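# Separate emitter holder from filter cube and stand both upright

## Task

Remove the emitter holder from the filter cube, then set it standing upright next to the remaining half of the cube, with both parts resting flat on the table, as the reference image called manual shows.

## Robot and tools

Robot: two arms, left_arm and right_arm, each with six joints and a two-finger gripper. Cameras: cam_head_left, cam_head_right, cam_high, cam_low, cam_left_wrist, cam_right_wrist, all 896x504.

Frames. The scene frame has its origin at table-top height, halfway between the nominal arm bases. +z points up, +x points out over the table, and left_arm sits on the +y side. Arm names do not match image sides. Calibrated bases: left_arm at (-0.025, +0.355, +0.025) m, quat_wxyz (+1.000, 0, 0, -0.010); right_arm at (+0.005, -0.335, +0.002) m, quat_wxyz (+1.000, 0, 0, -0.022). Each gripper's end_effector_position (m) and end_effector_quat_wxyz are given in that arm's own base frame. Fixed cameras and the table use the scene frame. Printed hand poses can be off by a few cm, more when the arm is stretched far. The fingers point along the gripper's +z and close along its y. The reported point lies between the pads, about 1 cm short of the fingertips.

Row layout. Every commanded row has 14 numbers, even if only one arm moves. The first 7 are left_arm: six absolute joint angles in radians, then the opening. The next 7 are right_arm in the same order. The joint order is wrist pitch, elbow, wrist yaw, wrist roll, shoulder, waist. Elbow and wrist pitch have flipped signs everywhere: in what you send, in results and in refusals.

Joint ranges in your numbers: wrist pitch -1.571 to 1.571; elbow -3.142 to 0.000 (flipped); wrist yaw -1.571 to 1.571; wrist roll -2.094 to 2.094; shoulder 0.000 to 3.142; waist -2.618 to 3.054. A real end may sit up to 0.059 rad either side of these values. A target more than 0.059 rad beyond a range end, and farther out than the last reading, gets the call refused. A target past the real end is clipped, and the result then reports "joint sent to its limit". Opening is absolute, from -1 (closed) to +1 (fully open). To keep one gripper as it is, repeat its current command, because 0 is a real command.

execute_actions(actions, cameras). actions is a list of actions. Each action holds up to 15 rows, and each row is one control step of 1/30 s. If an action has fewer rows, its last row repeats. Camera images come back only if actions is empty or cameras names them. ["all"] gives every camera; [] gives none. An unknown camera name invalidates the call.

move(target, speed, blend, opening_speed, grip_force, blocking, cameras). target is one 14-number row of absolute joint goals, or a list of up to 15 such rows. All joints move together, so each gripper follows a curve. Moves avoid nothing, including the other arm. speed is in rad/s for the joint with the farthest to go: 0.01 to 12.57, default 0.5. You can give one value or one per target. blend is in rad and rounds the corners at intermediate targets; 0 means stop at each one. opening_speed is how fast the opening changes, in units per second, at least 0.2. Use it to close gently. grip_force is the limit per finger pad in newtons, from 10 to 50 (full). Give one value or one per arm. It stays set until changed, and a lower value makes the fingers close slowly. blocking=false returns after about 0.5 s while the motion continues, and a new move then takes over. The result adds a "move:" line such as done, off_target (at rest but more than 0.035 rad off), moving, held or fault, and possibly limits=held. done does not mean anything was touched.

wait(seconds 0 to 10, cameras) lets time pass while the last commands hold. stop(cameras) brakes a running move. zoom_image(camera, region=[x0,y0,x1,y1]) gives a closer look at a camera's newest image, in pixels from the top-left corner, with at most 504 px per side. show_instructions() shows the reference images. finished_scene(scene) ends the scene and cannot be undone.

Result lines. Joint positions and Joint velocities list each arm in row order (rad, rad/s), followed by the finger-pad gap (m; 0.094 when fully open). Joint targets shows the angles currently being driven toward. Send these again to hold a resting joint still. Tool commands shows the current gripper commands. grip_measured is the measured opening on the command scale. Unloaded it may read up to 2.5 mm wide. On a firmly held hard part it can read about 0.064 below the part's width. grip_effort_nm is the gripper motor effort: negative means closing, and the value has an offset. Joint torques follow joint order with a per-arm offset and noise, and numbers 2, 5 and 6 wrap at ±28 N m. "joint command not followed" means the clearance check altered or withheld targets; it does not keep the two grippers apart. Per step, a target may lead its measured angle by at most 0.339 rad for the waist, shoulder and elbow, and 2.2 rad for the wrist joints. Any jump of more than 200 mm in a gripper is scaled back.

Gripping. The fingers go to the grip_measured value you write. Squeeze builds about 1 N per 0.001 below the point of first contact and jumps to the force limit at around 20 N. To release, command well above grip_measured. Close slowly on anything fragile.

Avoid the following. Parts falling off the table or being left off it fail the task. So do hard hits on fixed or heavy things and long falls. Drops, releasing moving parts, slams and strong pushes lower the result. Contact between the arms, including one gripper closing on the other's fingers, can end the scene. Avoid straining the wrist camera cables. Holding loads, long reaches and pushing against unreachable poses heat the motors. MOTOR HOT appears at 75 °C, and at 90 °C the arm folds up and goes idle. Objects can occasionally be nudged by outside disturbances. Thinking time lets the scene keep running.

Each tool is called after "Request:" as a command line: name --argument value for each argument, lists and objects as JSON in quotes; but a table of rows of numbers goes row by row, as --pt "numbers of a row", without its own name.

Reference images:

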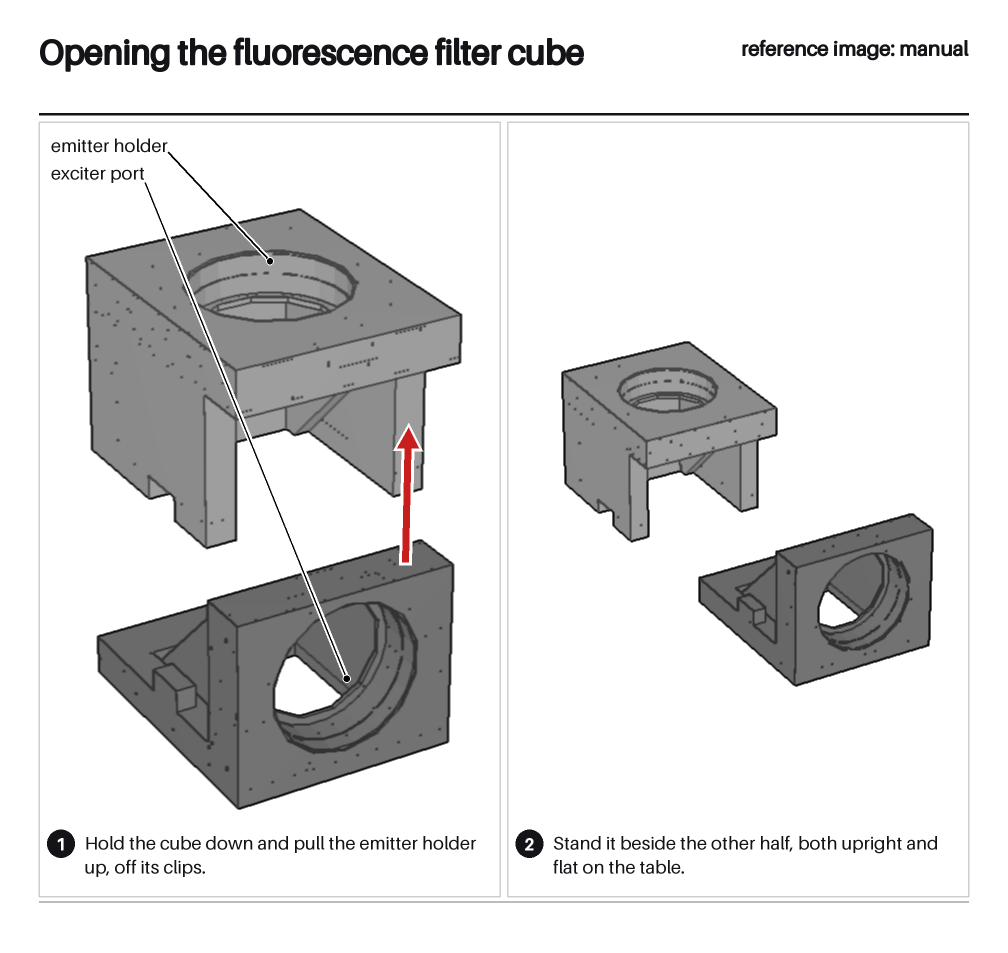

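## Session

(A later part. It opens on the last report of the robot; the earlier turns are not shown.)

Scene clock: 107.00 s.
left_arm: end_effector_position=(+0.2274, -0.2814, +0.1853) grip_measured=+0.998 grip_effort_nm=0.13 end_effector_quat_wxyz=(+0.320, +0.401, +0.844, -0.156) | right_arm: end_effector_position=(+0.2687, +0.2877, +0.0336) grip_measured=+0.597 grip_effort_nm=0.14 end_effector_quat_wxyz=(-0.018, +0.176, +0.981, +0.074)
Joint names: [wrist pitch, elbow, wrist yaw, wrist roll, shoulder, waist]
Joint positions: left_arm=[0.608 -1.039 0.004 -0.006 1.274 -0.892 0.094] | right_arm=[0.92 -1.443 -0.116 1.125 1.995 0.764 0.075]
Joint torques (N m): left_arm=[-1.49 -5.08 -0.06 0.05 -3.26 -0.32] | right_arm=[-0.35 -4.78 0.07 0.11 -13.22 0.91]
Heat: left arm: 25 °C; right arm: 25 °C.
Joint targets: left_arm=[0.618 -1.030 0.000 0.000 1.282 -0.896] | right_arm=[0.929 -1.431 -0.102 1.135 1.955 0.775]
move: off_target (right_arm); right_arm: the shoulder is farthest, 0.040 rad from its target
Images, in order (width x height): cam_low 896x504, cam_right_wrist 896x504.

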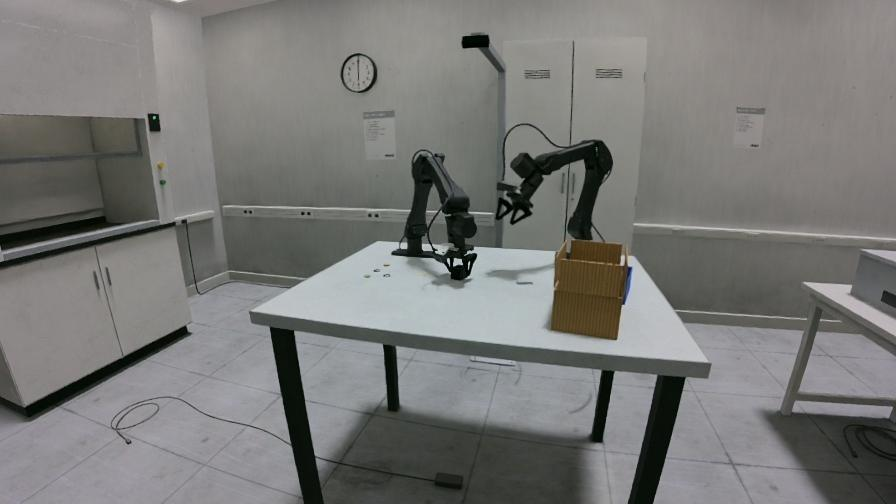

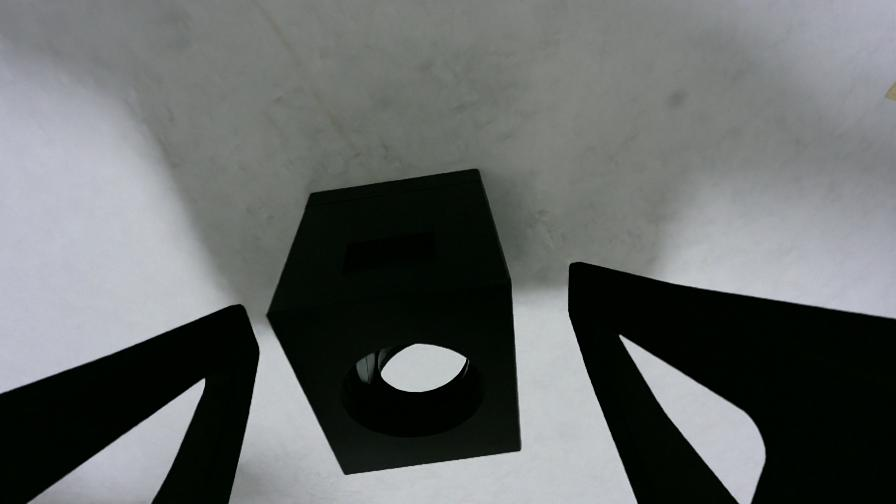

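Request:
move --target '[0.618, -1.03, 0, 0, 1.282, -0.896, 1, 0.929, -1.431, -0.102, 1.135, 1.955, 0.775, -0.4]' --speed 0.3 --grip_force '[50, 15]' --opening_speed 0.6 --cameras '["cam_right_wrist", "cam_left_wrist"]'

Request:
zoom_image --camera "cam_right_wrist" --region '[200, 80, 640, 470]'

Request:
zoom_image --camera "cam_left_wrist" --region '[380, 20, 620, 200]'

Scene clock: 112.97 s.
left_arm: end_effector_position=(+0.2274, -0.2814, +0.1853) grip_measured=+0.998 grip_effort_nm=0.13 end_effector_quat_wxyz=(+0.320, +0.401, +0.844, -0.156) | right_arm: end_effector_position=(+0.2691, +0.2876, +0.0336) grip_measured=-0.145 grip_effort_nm=-0.36 end_effector_quat_wxyz=(-0.017, +0.176, +0.981, +0.074)
Joint names: [wrist pitch, elbow, wrist yaw, wrist roll, shoulder, waist]
Joint positions: left_arm=[0.608 -1.039 0.004 -0.006 1.274 -0.892 0.094] | right_arm=[0.919 -1.443 -0.115 1.125 1.995 0.764 0.04]
Joint torques (N m): left_arm=[-1.51 -5.01 -0.07 0.03 -3.19 -0.29] | right_arm=[-0.37 -4.67 0.07 0.09 -13.19 0.9]
Heat: left arm: 26 °C; right arm: 27 °C.
Joint targets: left_arm=[0.618 -1.030 0.000 0.000 1.282 -0.896] | right_arm=[0.929 -1.431 -0.102 1.135 1.955 0.775]
grip_force (N): 50, 15
move: off_target (right_arm); right_arm: the shoulder is farthest, 0.040 rad from its target
Images, in order (width x height): cam_left_wrist 896x504, cam_right_wrist 896x504.

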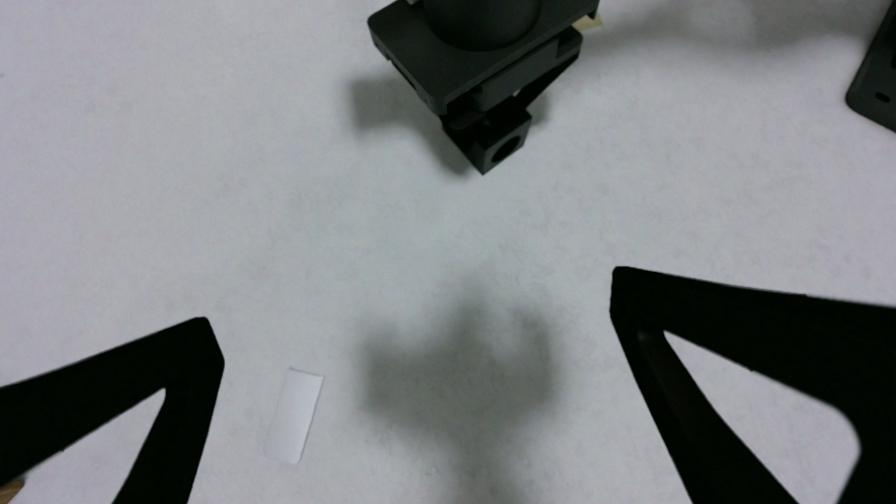

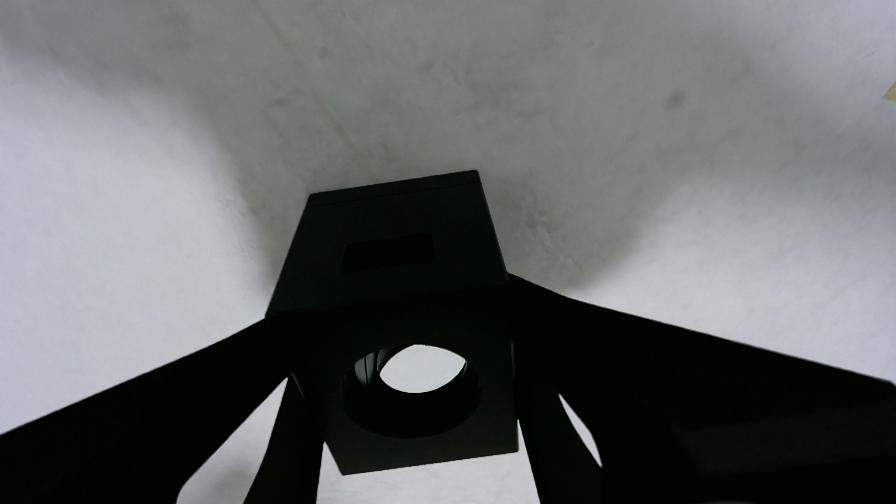

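Scaled by 1.145 from the camera's 896x504 image, which has a finer 1280x720 frame.

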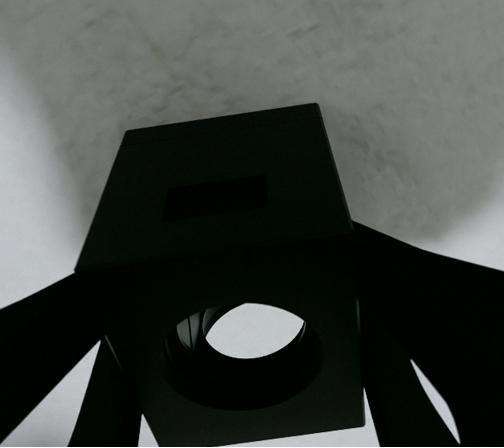

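Scaled by 2.100 from the camera's 896x504 image, which has a finer 1280x720 frame.

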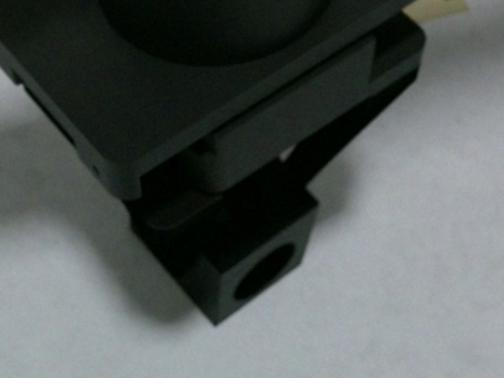

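Request:
move --pt "0.09 -0.936 -1.187 -0.916 1.86 -1.67 1 0.929 -1.431 -0.102 1.135 1.955 0.775 -0.4" --pt "-0.614 -0.894 -1.037 -0.542 2.184 -1.448 1 0.929 -1.431 -0.102 1.135 1.955 0.775 -0.4" --speed 0.6 --blend '[0.1, 0]' --cameras '["all"]'

Scene clock: 129.90 s.
left_arm: end_effector_position=(+0.2060, -0.4050, +0.0222) grip_measured=+0.999 grip_effort_nm=0.13 end_effector_quat_wxyz=(+0.580, +0.147, +0.797, -0.078) | right_arm: end_effector_position=(+0.2691, +0.2876, +0.0336) grip_measured=-0.145 grip_effort_nm=-0.38 end_effector_quat_wxyz=(-0.017, +0.176, +0.981, +0.074)
Joint names: [wrist pitch, elbow, wrist yaw, wrist roll, shoulder, waist]
Joint positions: left_arm=[-0.6 -0.901 -1.036 -0.544 2.164 -1.451 0.094] | right_arm=[0.919 -1.443 -0.115 1.125 1.995 0.764 0.04]
Joint torques (N m): left_arm=[-1.69 -2.86 -0.32 0 -7.32 0.32] | right_arm=[-0.38 -4.68 0.08 0.09 -13.15 0.91]
Heat: left arm: 26 °C; right arm: 30 °C.
Joint targets: left_arm=[-0.614 -0.894 -1.037 -0.542 2.184 -1.448] | right_arm=[0.929 -1.431 -0.102 1.135 1.955 0.775]
grip_force (N): 50, 15
move: off_target (right_arm); right_arm: the shoulder is farthest, 0.040 rad from its target

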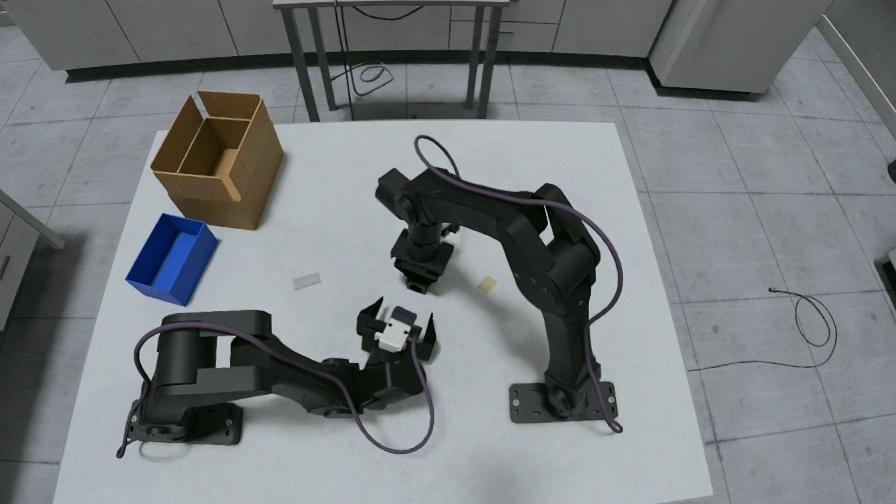

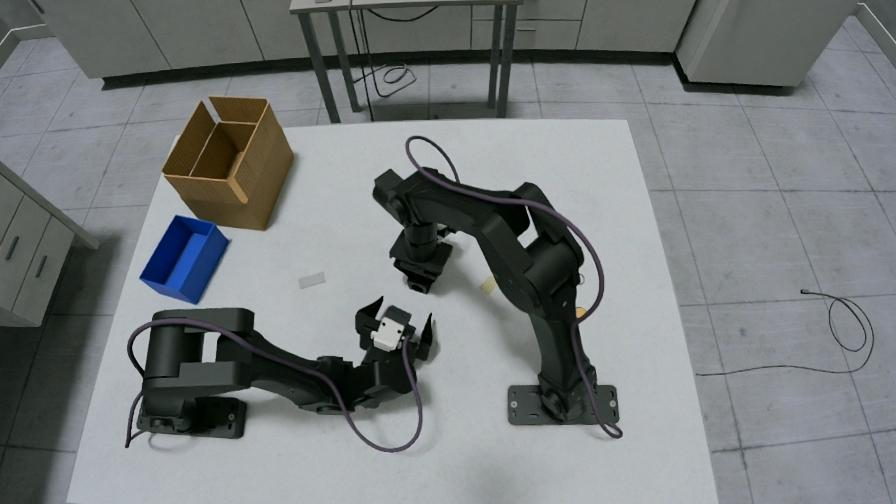

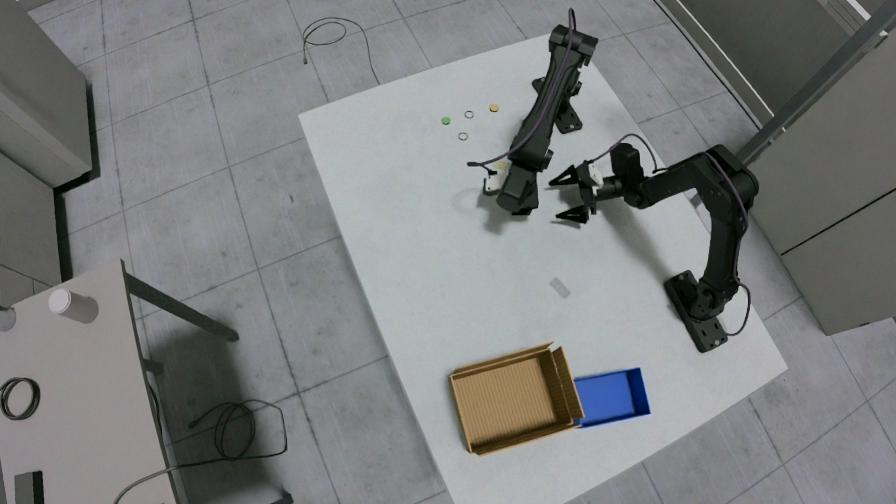

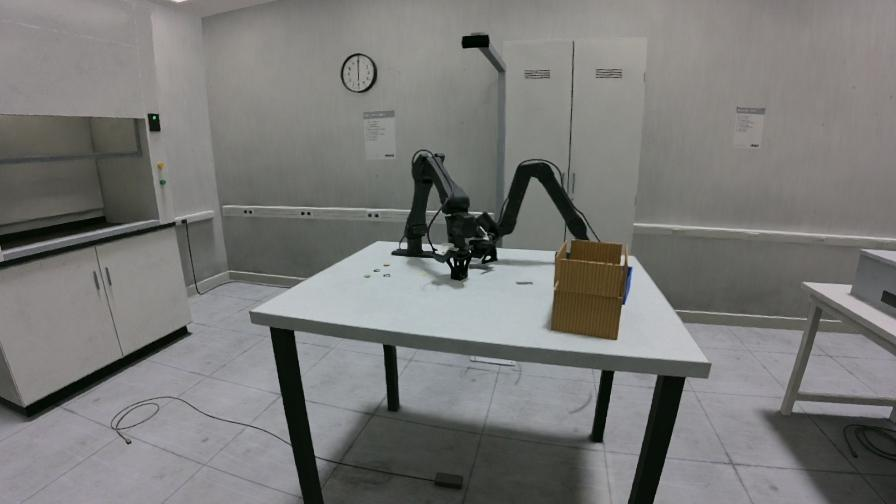

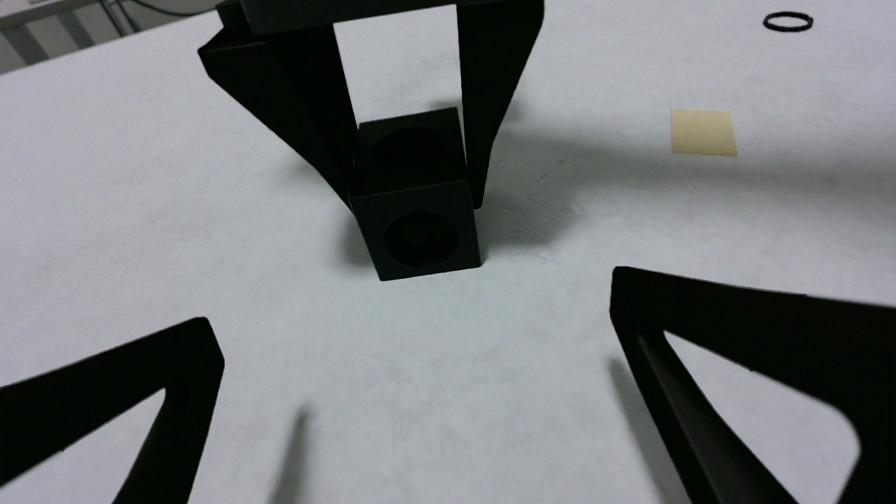

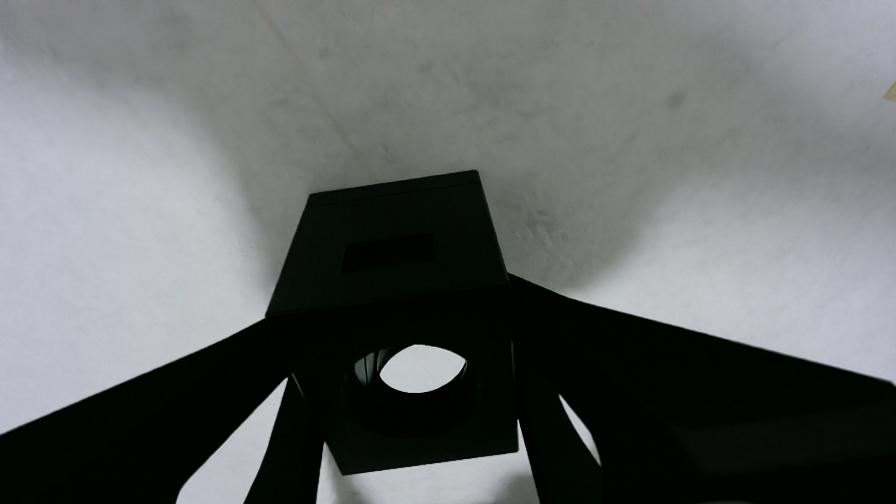

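Request:
wait --seconds 0.1 --cameras '["cam_left_wrist","cam_right_wrist"]'

Scene clock: 132.70 s.
left_arm: end_effector_position=(+0.2060, -0.4050, +0.0222) grip_measured=+0.999 grip_effort_nm=0.13 end_effector_quat_wxyz=(+0.580, +0.147, +0.797, -0.079) | right_arm: end_effector_position=(+0.2691, +0.2876, +0.0336) grip_measured=-0.145 grip_effort_nm=-0.37 end_effector_quat_wxyz=(-0.017, +0.176, +0.981, +0.074)
Joint names: [wrist pitch, elbow, wrist yaw, wrist roll, shoulder, waist]
Joint positions: left_arm=[-0.6 -0.901 -1.036 -0.544 2.164 -1.451 0.094] | right_arm=[0.919 -1.443 -0.115 1.125 1.995 0.764 0.04]
Joint torques (N m): left_arm=[-1.68 -2.86 -0.32 0 -7.36 0.2] | right_arm=[-0.37 -4.7 0.07 0.09 -13.19 0.87]
Heat: left arm: 26 °C; right arm: 30 °C.
Joint targets: left_arm=[-0.614 -0.894 -1.037 -0.542 2.184 -1.448] | right_arm=[0.929 -1.431 -0.102 1.135 1.955 0.775]
Tool commands: left_gripper/opening=+1.0 right_gripper/opening=-0.4
grip_force (N): 50, 15
wait: 0.10 s; at rest from the start
Images, in order (width x height): cam_left_wrist 896x504, cam_right_wrist 896x504.

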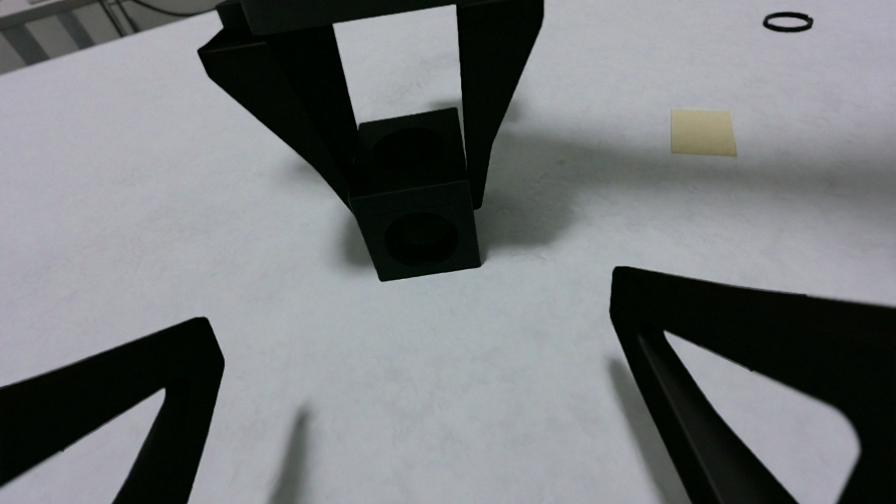

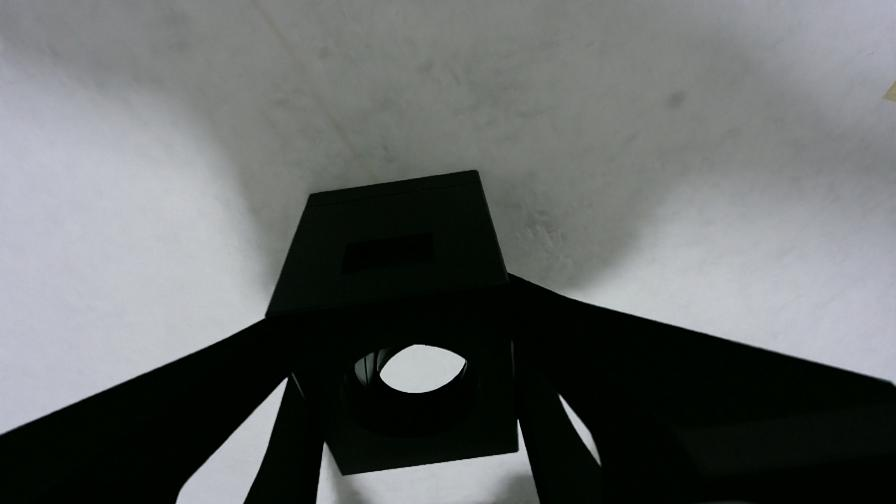

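Request:
zoom_image --camera "cam_left_wrist" --region '[320, 90, 520, 300]'

Request:
zoom_image --camera "cam_left_wrist" --region '[180, 230, 660, 400]'

Scaled by 2.400 from the camera's 896x504 image, which has a finer 1280x720 frame.

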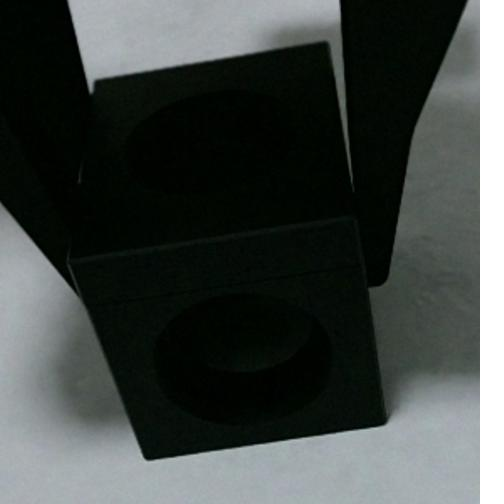

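Scaled by 1.050 from the camera's 896x504 image, which has a finer 1280x720 frame.

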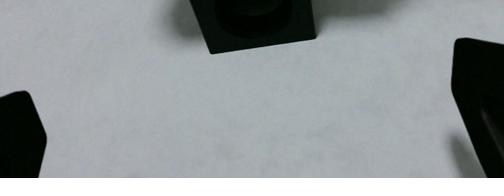

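Request:
move --target '[-0.768,-0.978,-0.954,-0.473,2.335,-1.350,1,0.929,-1.431,-0.102,1.135,1.955,0.775,-0.4]' --speed 0.25 --cameras '["cam_left_wrist","cam_right_wrist"]'

Scene clock: 144.07 s.
left_arm: end_effector_position=(+0.2426, -0.4146, -0.0057) grip_measured=+0.999 grip_effort_nm=0.13 end_effector_quat_wxyz=(+0.579, +0.133, +0.800, -0.088) | right_arm: end_effector_position=(+0.2691, +0.2876, +0.0336) grip_measured=-0.145 grip_effort_nm=-0.37 end_effector_quat_wxyz=(-0.017, +0.176, +0.981, +0.074)
Joint names: [wrist pitch, elbow, wrist yaw, wrist roll, shoulder, waist]
Joint positions: left_arm=[-0.762 -0.965 -0.959 -0.479 2.306 -1.356 0.094] | right_arm=[0.919 -1.443 -0.115 1.125 1.995 0.764 0.04]
Joint torques (N m): left_arm=[-1.68 -4.16 -0.22 0.04 -7.43 0.57] | right_arm=[-0.36 -4.75 0.04 0.08 -13.18 0.96]
Heat: left arm: 26 °C; right arm: 31 °C.
Joint targets: left_arm=[-0.768 -0.978 -0.954 -0.473 2.335 -1.350] | right_arm=[0.929 -1.431 -0.102 1.135 1.955 0.775]
grip_force (N): 50, 15
move: off_target (right_arm); right_arm: the shoulder is farthest, 0.040 rad from its target
Images, in order (width x height): cam_left_wrist 896x504, cam_right_wrist 896x504.

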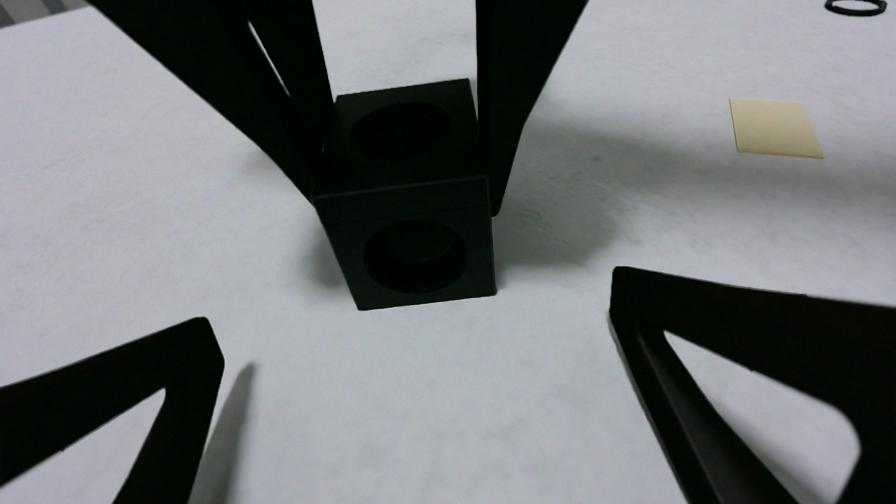

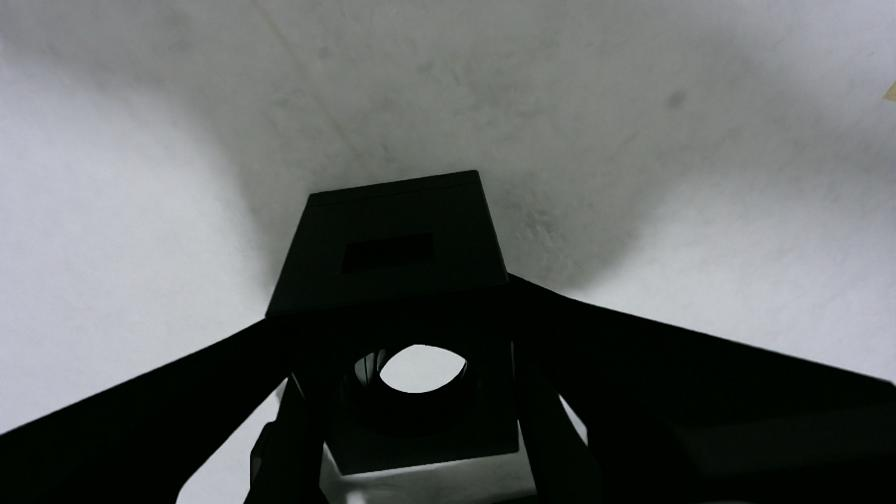

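Request:
zoom_image --camera "cam_left_wrist" --region '[290, 60, 530, 330]'

Scaled by 1.867 from the camera's 896x504 image, which has a finer 1280x720 frame.

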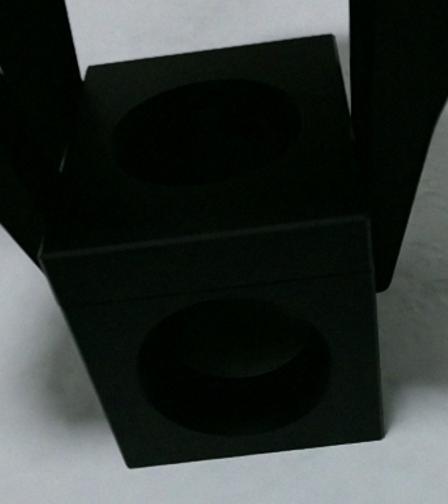

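Request:
move --target '[-0.790,-1.024,-0.908,-0.425,2.362,-1.305,1,0.929,-1.431,-0.102,1.135,1.955,0.775,-0.4]' --speed 0.08 --cameras '["cam_left_wrist","cam_right_wrist"]'

Scene clock: 148.40 s.
left_arm: end_effector_position=(+0.2605, -0.4229, -0.0055) grip_measured=+0.999 grip_effort_nm=0.13 end_effector_quat_wxyz=(+0.579, +0.136, +0.799, -0.093) | right_arm: end_effector_position=(+0.2691, +0.2876, +0.0336) grip_measured=-0.145 grip_effort_nm=-0.37 end_effector_quat_wxyz=(-0.017, +0.176, +0.981, +0.074)
Joint names: [wrist pitch, elbow, wrist yaw, wrist roll, shoulder, waist]
Joint positions: left_arm=[-0.786 -1.009 -0.913 -0.432 2.332 -1.312 0.094] | right_arm=[0.919 -1.443 -0.115 1.125 1.995 0.764 0.04]
Joint torques (N m): left_arm=[-1.69 -4.45 -0.21 0.02 -7.6 0.57] | right_arm=[-0.37 -4.72 0.08 0.09 -13.19 0.92]
Heat: left arm: 27 °C; right arm: 31 °C.
Joint targets: left_arm=[-0.790 -1.024 -0.908 -0.425 2.362 -1.305] | right_arm=[0.929 -1.431 -0.102 1.135 1.955 0.775]
grip_force (N): 50, 15
move: off_target (right_arm); right_arm: the shoulder is farthest, 0.040 rad from its target
Images, in order (width x height): cam_left_wrist 896x504, cam_right_wrist 896x504.

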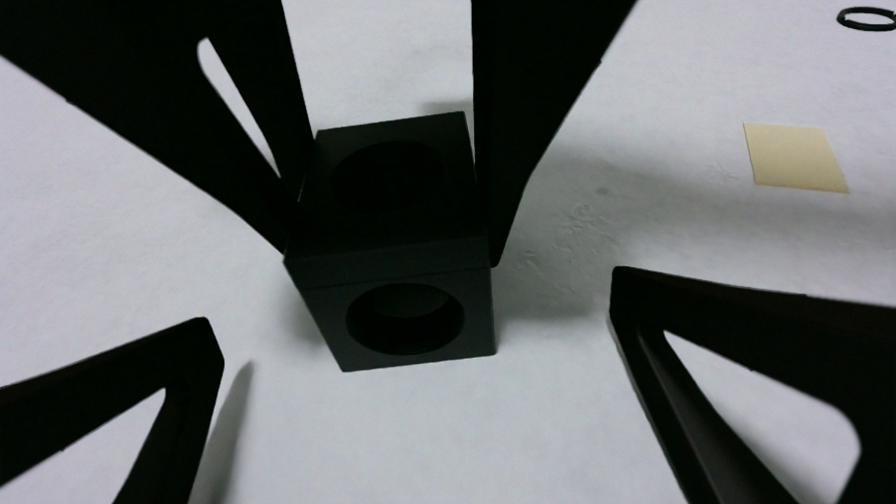

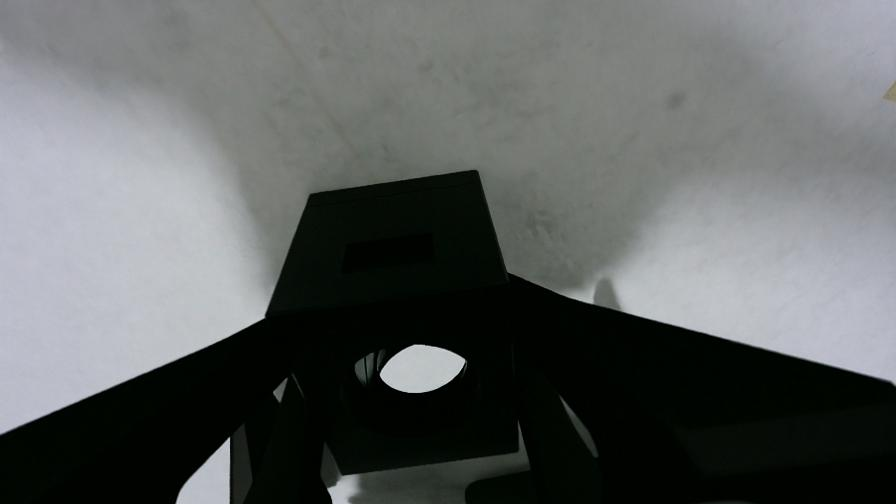

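Request:
zoom_image --camera "cam_left_wrist" --region '[270, 90, 530, 390]'

Request:
zoom_image --camera "cam_left_wrist" --region '[180, 200, 660, 400]'

Scaled by 1.680 from the camera's 896x504 image, which has a finer 1280x720 frame.

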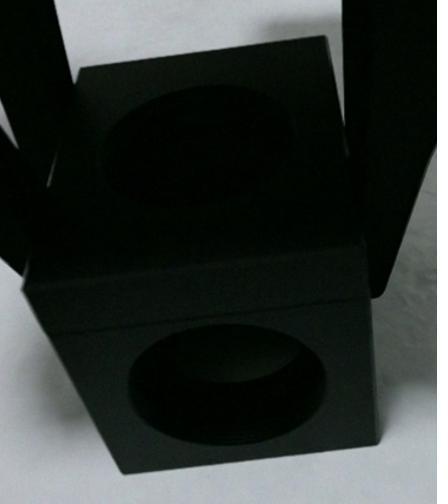

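Scaled by 1.050 from the camera's 896x504 image, which has a finer 1280x720 frame.

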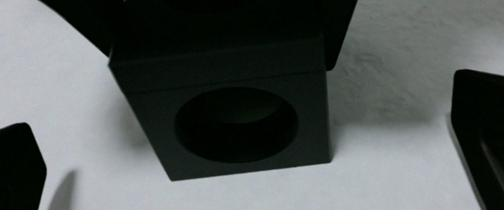

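Request:
wait --seconds 0.1 --cameras '["cam_head_left","cam_head_right","cam_high","cam_low"]'

Scene clock: 149.70 s.
left_arm: end_effector_position=(+0.2605, -0.4230, -0.0054) grip_measured=+0.999 grip_effort_nm=0.13 end_effector_quat_wxyz=(+0.579, +0.136, +0.799, -0.093) | right_arm: end_effector_position=(+0.2691, +0.2876, +0.0336) grip_measured=-0.145 grip_effort_nm=-0.37 end_effector_quat_wxyz=(-0.017, +0.176, +0.981, +0.074)
Joint names: [wrist pitch, elbow, wrist yaw, wrist roll, shoulder, waist]
Joint positions: left_arm=[-0.786 -1.009 -0.913 -0.431 2.332 -1.312 0.094] | right_arm=[0.919 -1.443 -0.115 1.125 1.995 0.764 0.04]
Joint torques (N m): left_arm=[-1.73 -4.48 -0.21 0.05 -7.58 0.61] | right_arm=[-0.37 -4.74 0.06 0.1 -13.11 0.9]
Heat: left arm: 27 °C; right arm: 32 °C.
Joint targets: left_arm=[-0.790 -1.024 -0.908 -0.425 2.362 -1.305] | right_arm=[0.929 -1.431 -0.102 1.135 1.955 0.775]
Tool commands: left_gripper/opening=+1.0 right_gripper/opening=-0.4
grip_force (N): 50, 15
wait: 0.10 s; at rest from the start
Images, in order (width x height): cam_head_left 896x504, cam_head_right 896x504, cam_high 896x504, cam_low 896x504.

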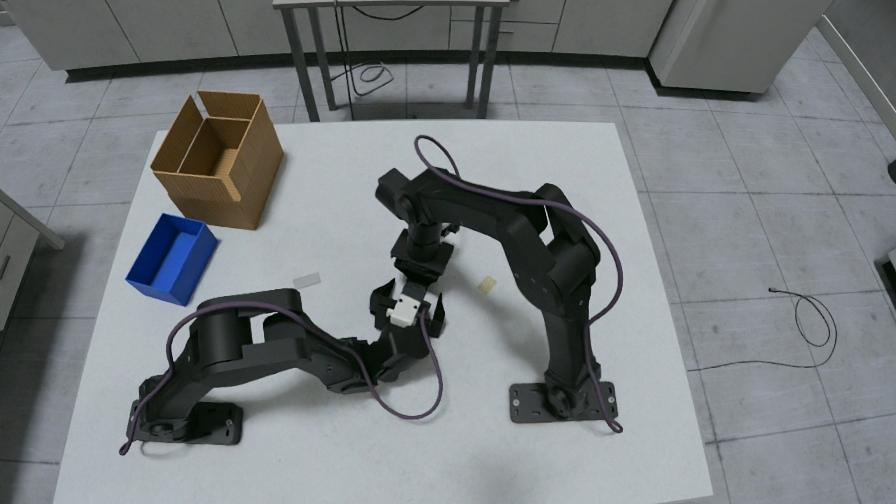

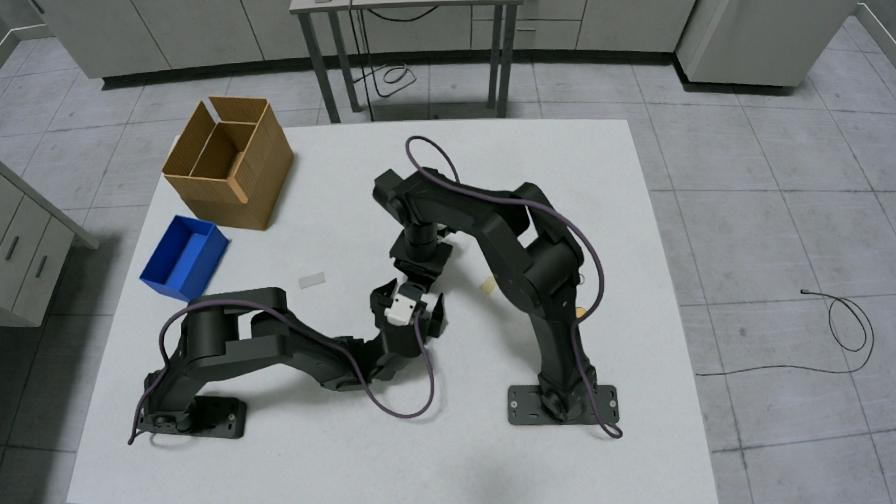

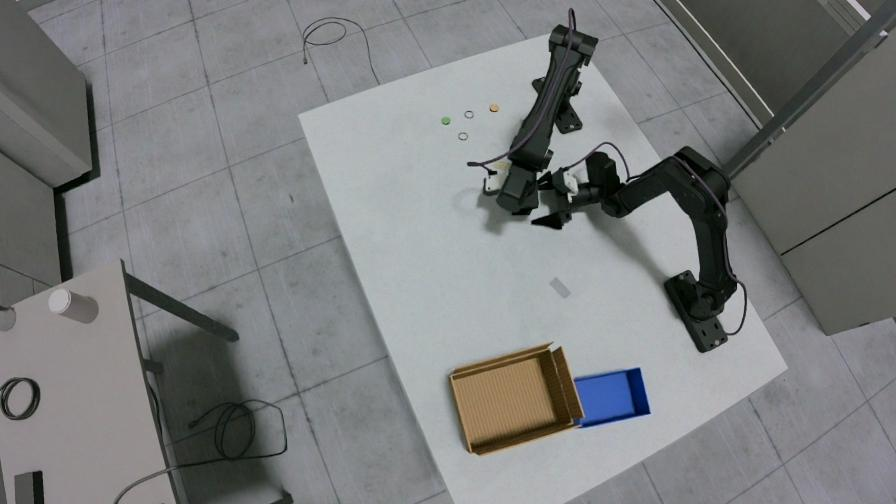

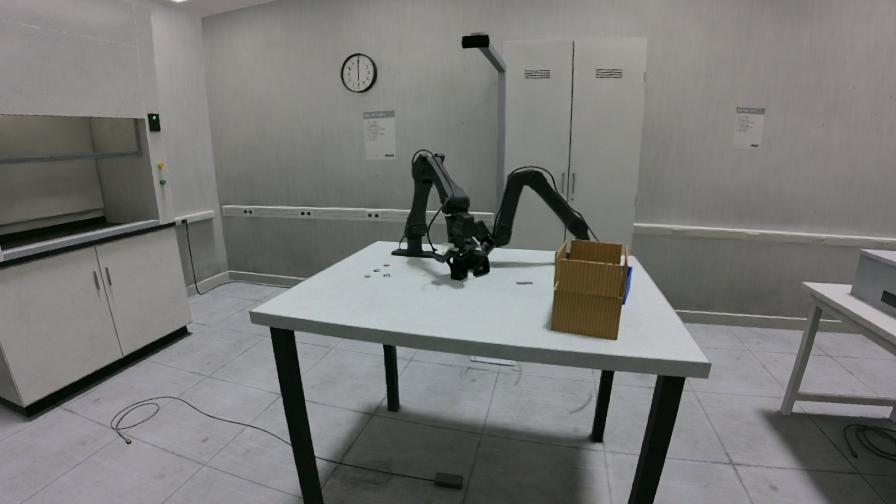

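Request:
move --target '[-0.790,-1.024,-0.908,-0.425,2.362,-1.305,-0.3,0.929,-1.431,-0.102,1.135,1.955,0.775,-0.4]' --opening_speed 0.6 --grip_force '[50, 15]' --cameras '["cam_left_wrist","cam_right_wrist"]'

Scene clock: 152.70 s.
left_arm: end_effector_position=(+0.2604, -0.4233, -0.0056) grip_measured=-0.192 grip_effort_nm=-0.96 end_effector_quat_wxyz=(+0.579, +0.138, +0.799, -0.093) | right_arm: end_effector_position=(+0.2694, +0.2874, +0.0339) grip_measured=-0.145 grip_effort_nm=-0.38 end_effector_quat_wxyz=(-0.016, +0.176, +0.981, +0.073)
Joint names: [wrist pitch, elbow, wrist yaw, wrist roll, shoulder, waist]
Joint positions: left_arm=[-0.786 -1.009 -0.911 -0.427 2.332 -1.312 0.038] | right_arm=[0.919 -1.443 -0.113 1.125 1.994 0.764 0.04]
Joint torques (N m): left_arm=[-1.73 -4.51 -0.22 0 -7.6 0.65] | right_arm=[-0.36 -4.77 0.06 0.08 -13.11 0.91]
Heat: left arm: 27 °C; right arm: 32 °C.
Joint targets: left_arm=[-0.790 -1.024 -0.908 -0.425 2.362 -1.305] | right_arm=[0.929 -1.431 -0.102 1.135 1.955 0.775]
grip_force (N): 50, 15
move: off_target (right_arm); right_arm: the shoulder is farthest, 0.039 rad from its target
Images, in order (width x height): cam_left_wrist 896x504, cam_right_wrist 896x504.

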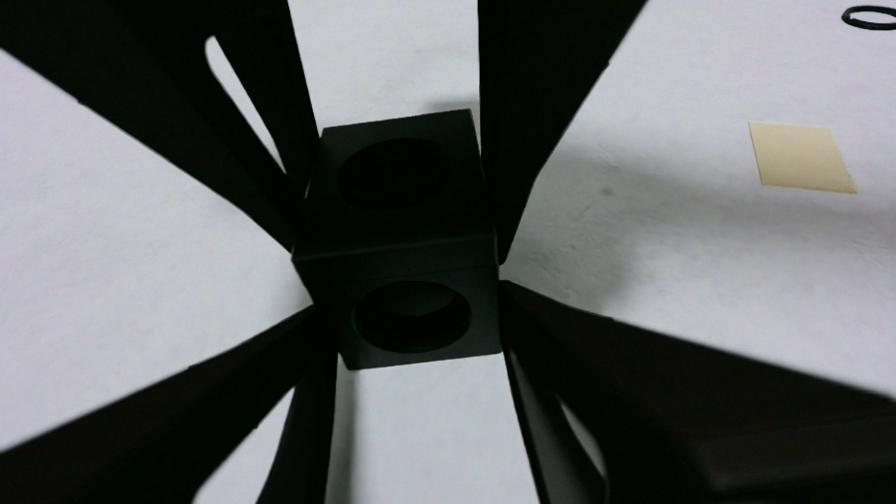

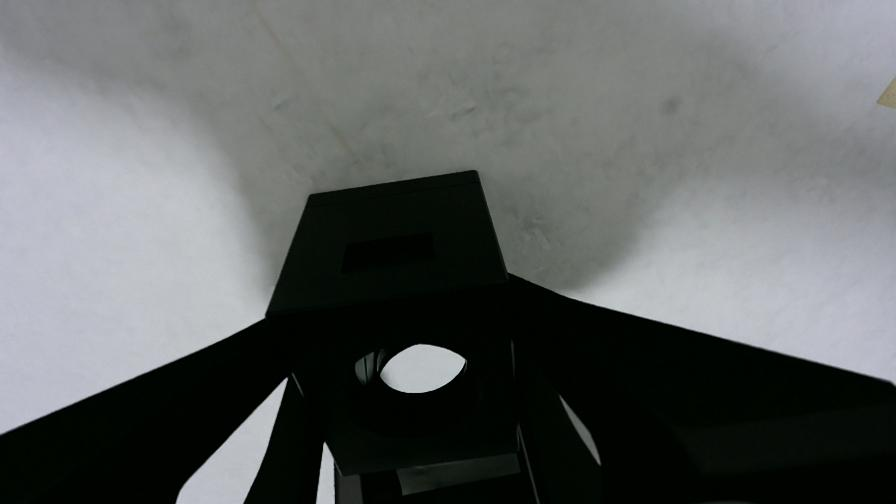

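Request:
zoom_image --camera "cam_left_wrist" --region '[260, 200, 540, 420]'

Scaled by 1.800 from the camera's 896x504 image, which has a finer 1280x720 frame.

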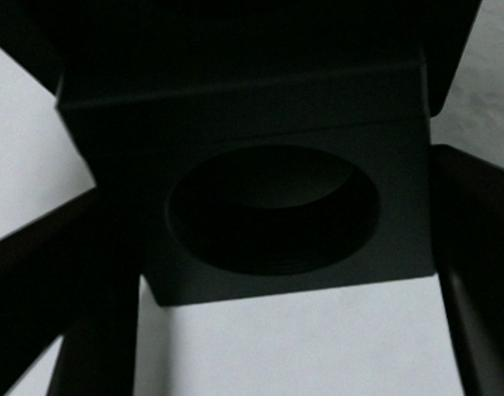

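Request:
move --target '[-0.790,-1.024,-0.908,-0.425,2.362,-1.305,-0.3,0.929,-1.431,-0.102,1.135,1.955,0.775,-0.42]' --grip_force '[50, 45]'

Scene clock: 155.73 s.
left_arm: end_effector_position=(+0.2604, -0.4233, -0.0056) grip_measured=-0.192 grip_effort_nm=-0.98 end_effector_quat_wxyz=(+0.579, +0.138, +0.799, -0.093) | right_arm: end_effector_position=(+0.2694, +0.2874, +0.0339) grip_measured=-0.166 grip_effort_nm=-0.93 end_effector_quat_wxyz=(-0.016, +0.175, +0.982, +0.073)
Joint names: [wrist pitch, elbow, wrist yaw, wrist roll, shoulder, waist]
Joint positions: left_arm=[-0.786 -1.009 -0.911 -0.427 2.332 -1.312 0.038] | right_arm=[0.919 -1.443 -0.112 1.123 1.994 0.764 0.039]
Joint torques (N m): left_arm=[-1.71 -4.44 -0.22 -0.01 -7.62 0.61] | right_arm=[-0.37 -4.71 0.04 0.1 -13.16 0.91]
Heat: left arm: 27 °C; right arm: 32 °C.
Joint targets: left_arm=[-0.790 -1.024 -0.908 -0.425 2.362 -1.305] | right_arm=[0.929 -1.431 -0.102 1.135 1.955 0.775]
grip_force (N): 50, 45
move: off_target (right_arm); right_arm: the shoulder is farthest, 0.039 rad from its target

Request:
move --pt "-0.790 -1.024 -0.908 -0.425 2.362 -1.305 -0.3 0.965 -1.456 -0.102 1.135 1.944 0.775 -0.42" --pt "-0.790 -1.024 -0.908 -0.425 2.362 -1.305 -0.3 1.039 -1.512 -0.102 1.135 1.926 0.775 -0.42" --speed '[0.05, 0.06]' --blend '[0.02, 0]' --cameras '["cam_left_wrist","cam_right_wrist"]'

Scene clock: 158.37 s.
left_arm: end_effector_position=(+0.2618, -0.4274, +0.0012) grip_measured=-0.192 grip_effort_nm=-0.98 end_effector_quat_wxyz=(+0.585, +0.127, +0.794, -0.105) | right_arm: end_effector_position=(+0.2686, +0.2815, +0.0424) grip_measured=-0.167 grip_effort_nm=-0.93 end_effector_quat_wxyz=(-0.015, +0.177, +0.983, +0.057)
Joint names: [wrist pitch, elbow, wrist yaw, wrist roll, shoulder, waist]
Joint positions: left_arm=[-0.817 -1.015 -0.914 -0.427 2.332 -1.312 0.038] | right_arm=[0.983 -1.477 -0.092 1.123 1.991 0.764 0.039]
Joint torques (N m): left_arm=[-1.42 -3.99 -0.18 0.01 -7.64 0.58] | right_arm=[0.11 -9.31 -0.19 0.12 -15.34 0.88]
Heat: left arm: 27 °C; right arm: 32 °C.
Joint targets: left_arm=[-0.790 -1.024 -0.908 -0.425 2.362 -1.305] | right_arm=[1.039 -1.512 -0.102 1.135 1.926 0.775]
grip_force (N): 50, 45
move: off_target (right_arm); blend cut to 0.018 rad at target 1; right_arm: the shoulder is farthest, 0.065 rad from its target
Images, in order (width x height): cam_left_wrist 896x504, cam_right_wrist 896x504.

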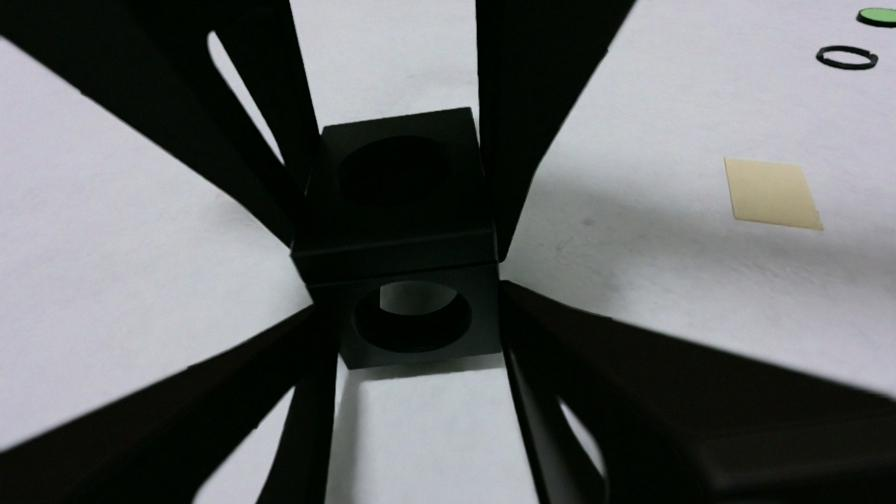

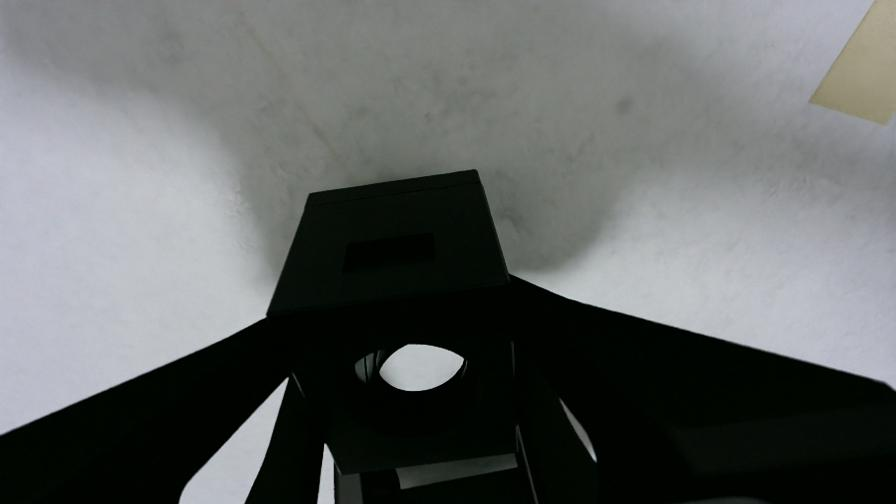

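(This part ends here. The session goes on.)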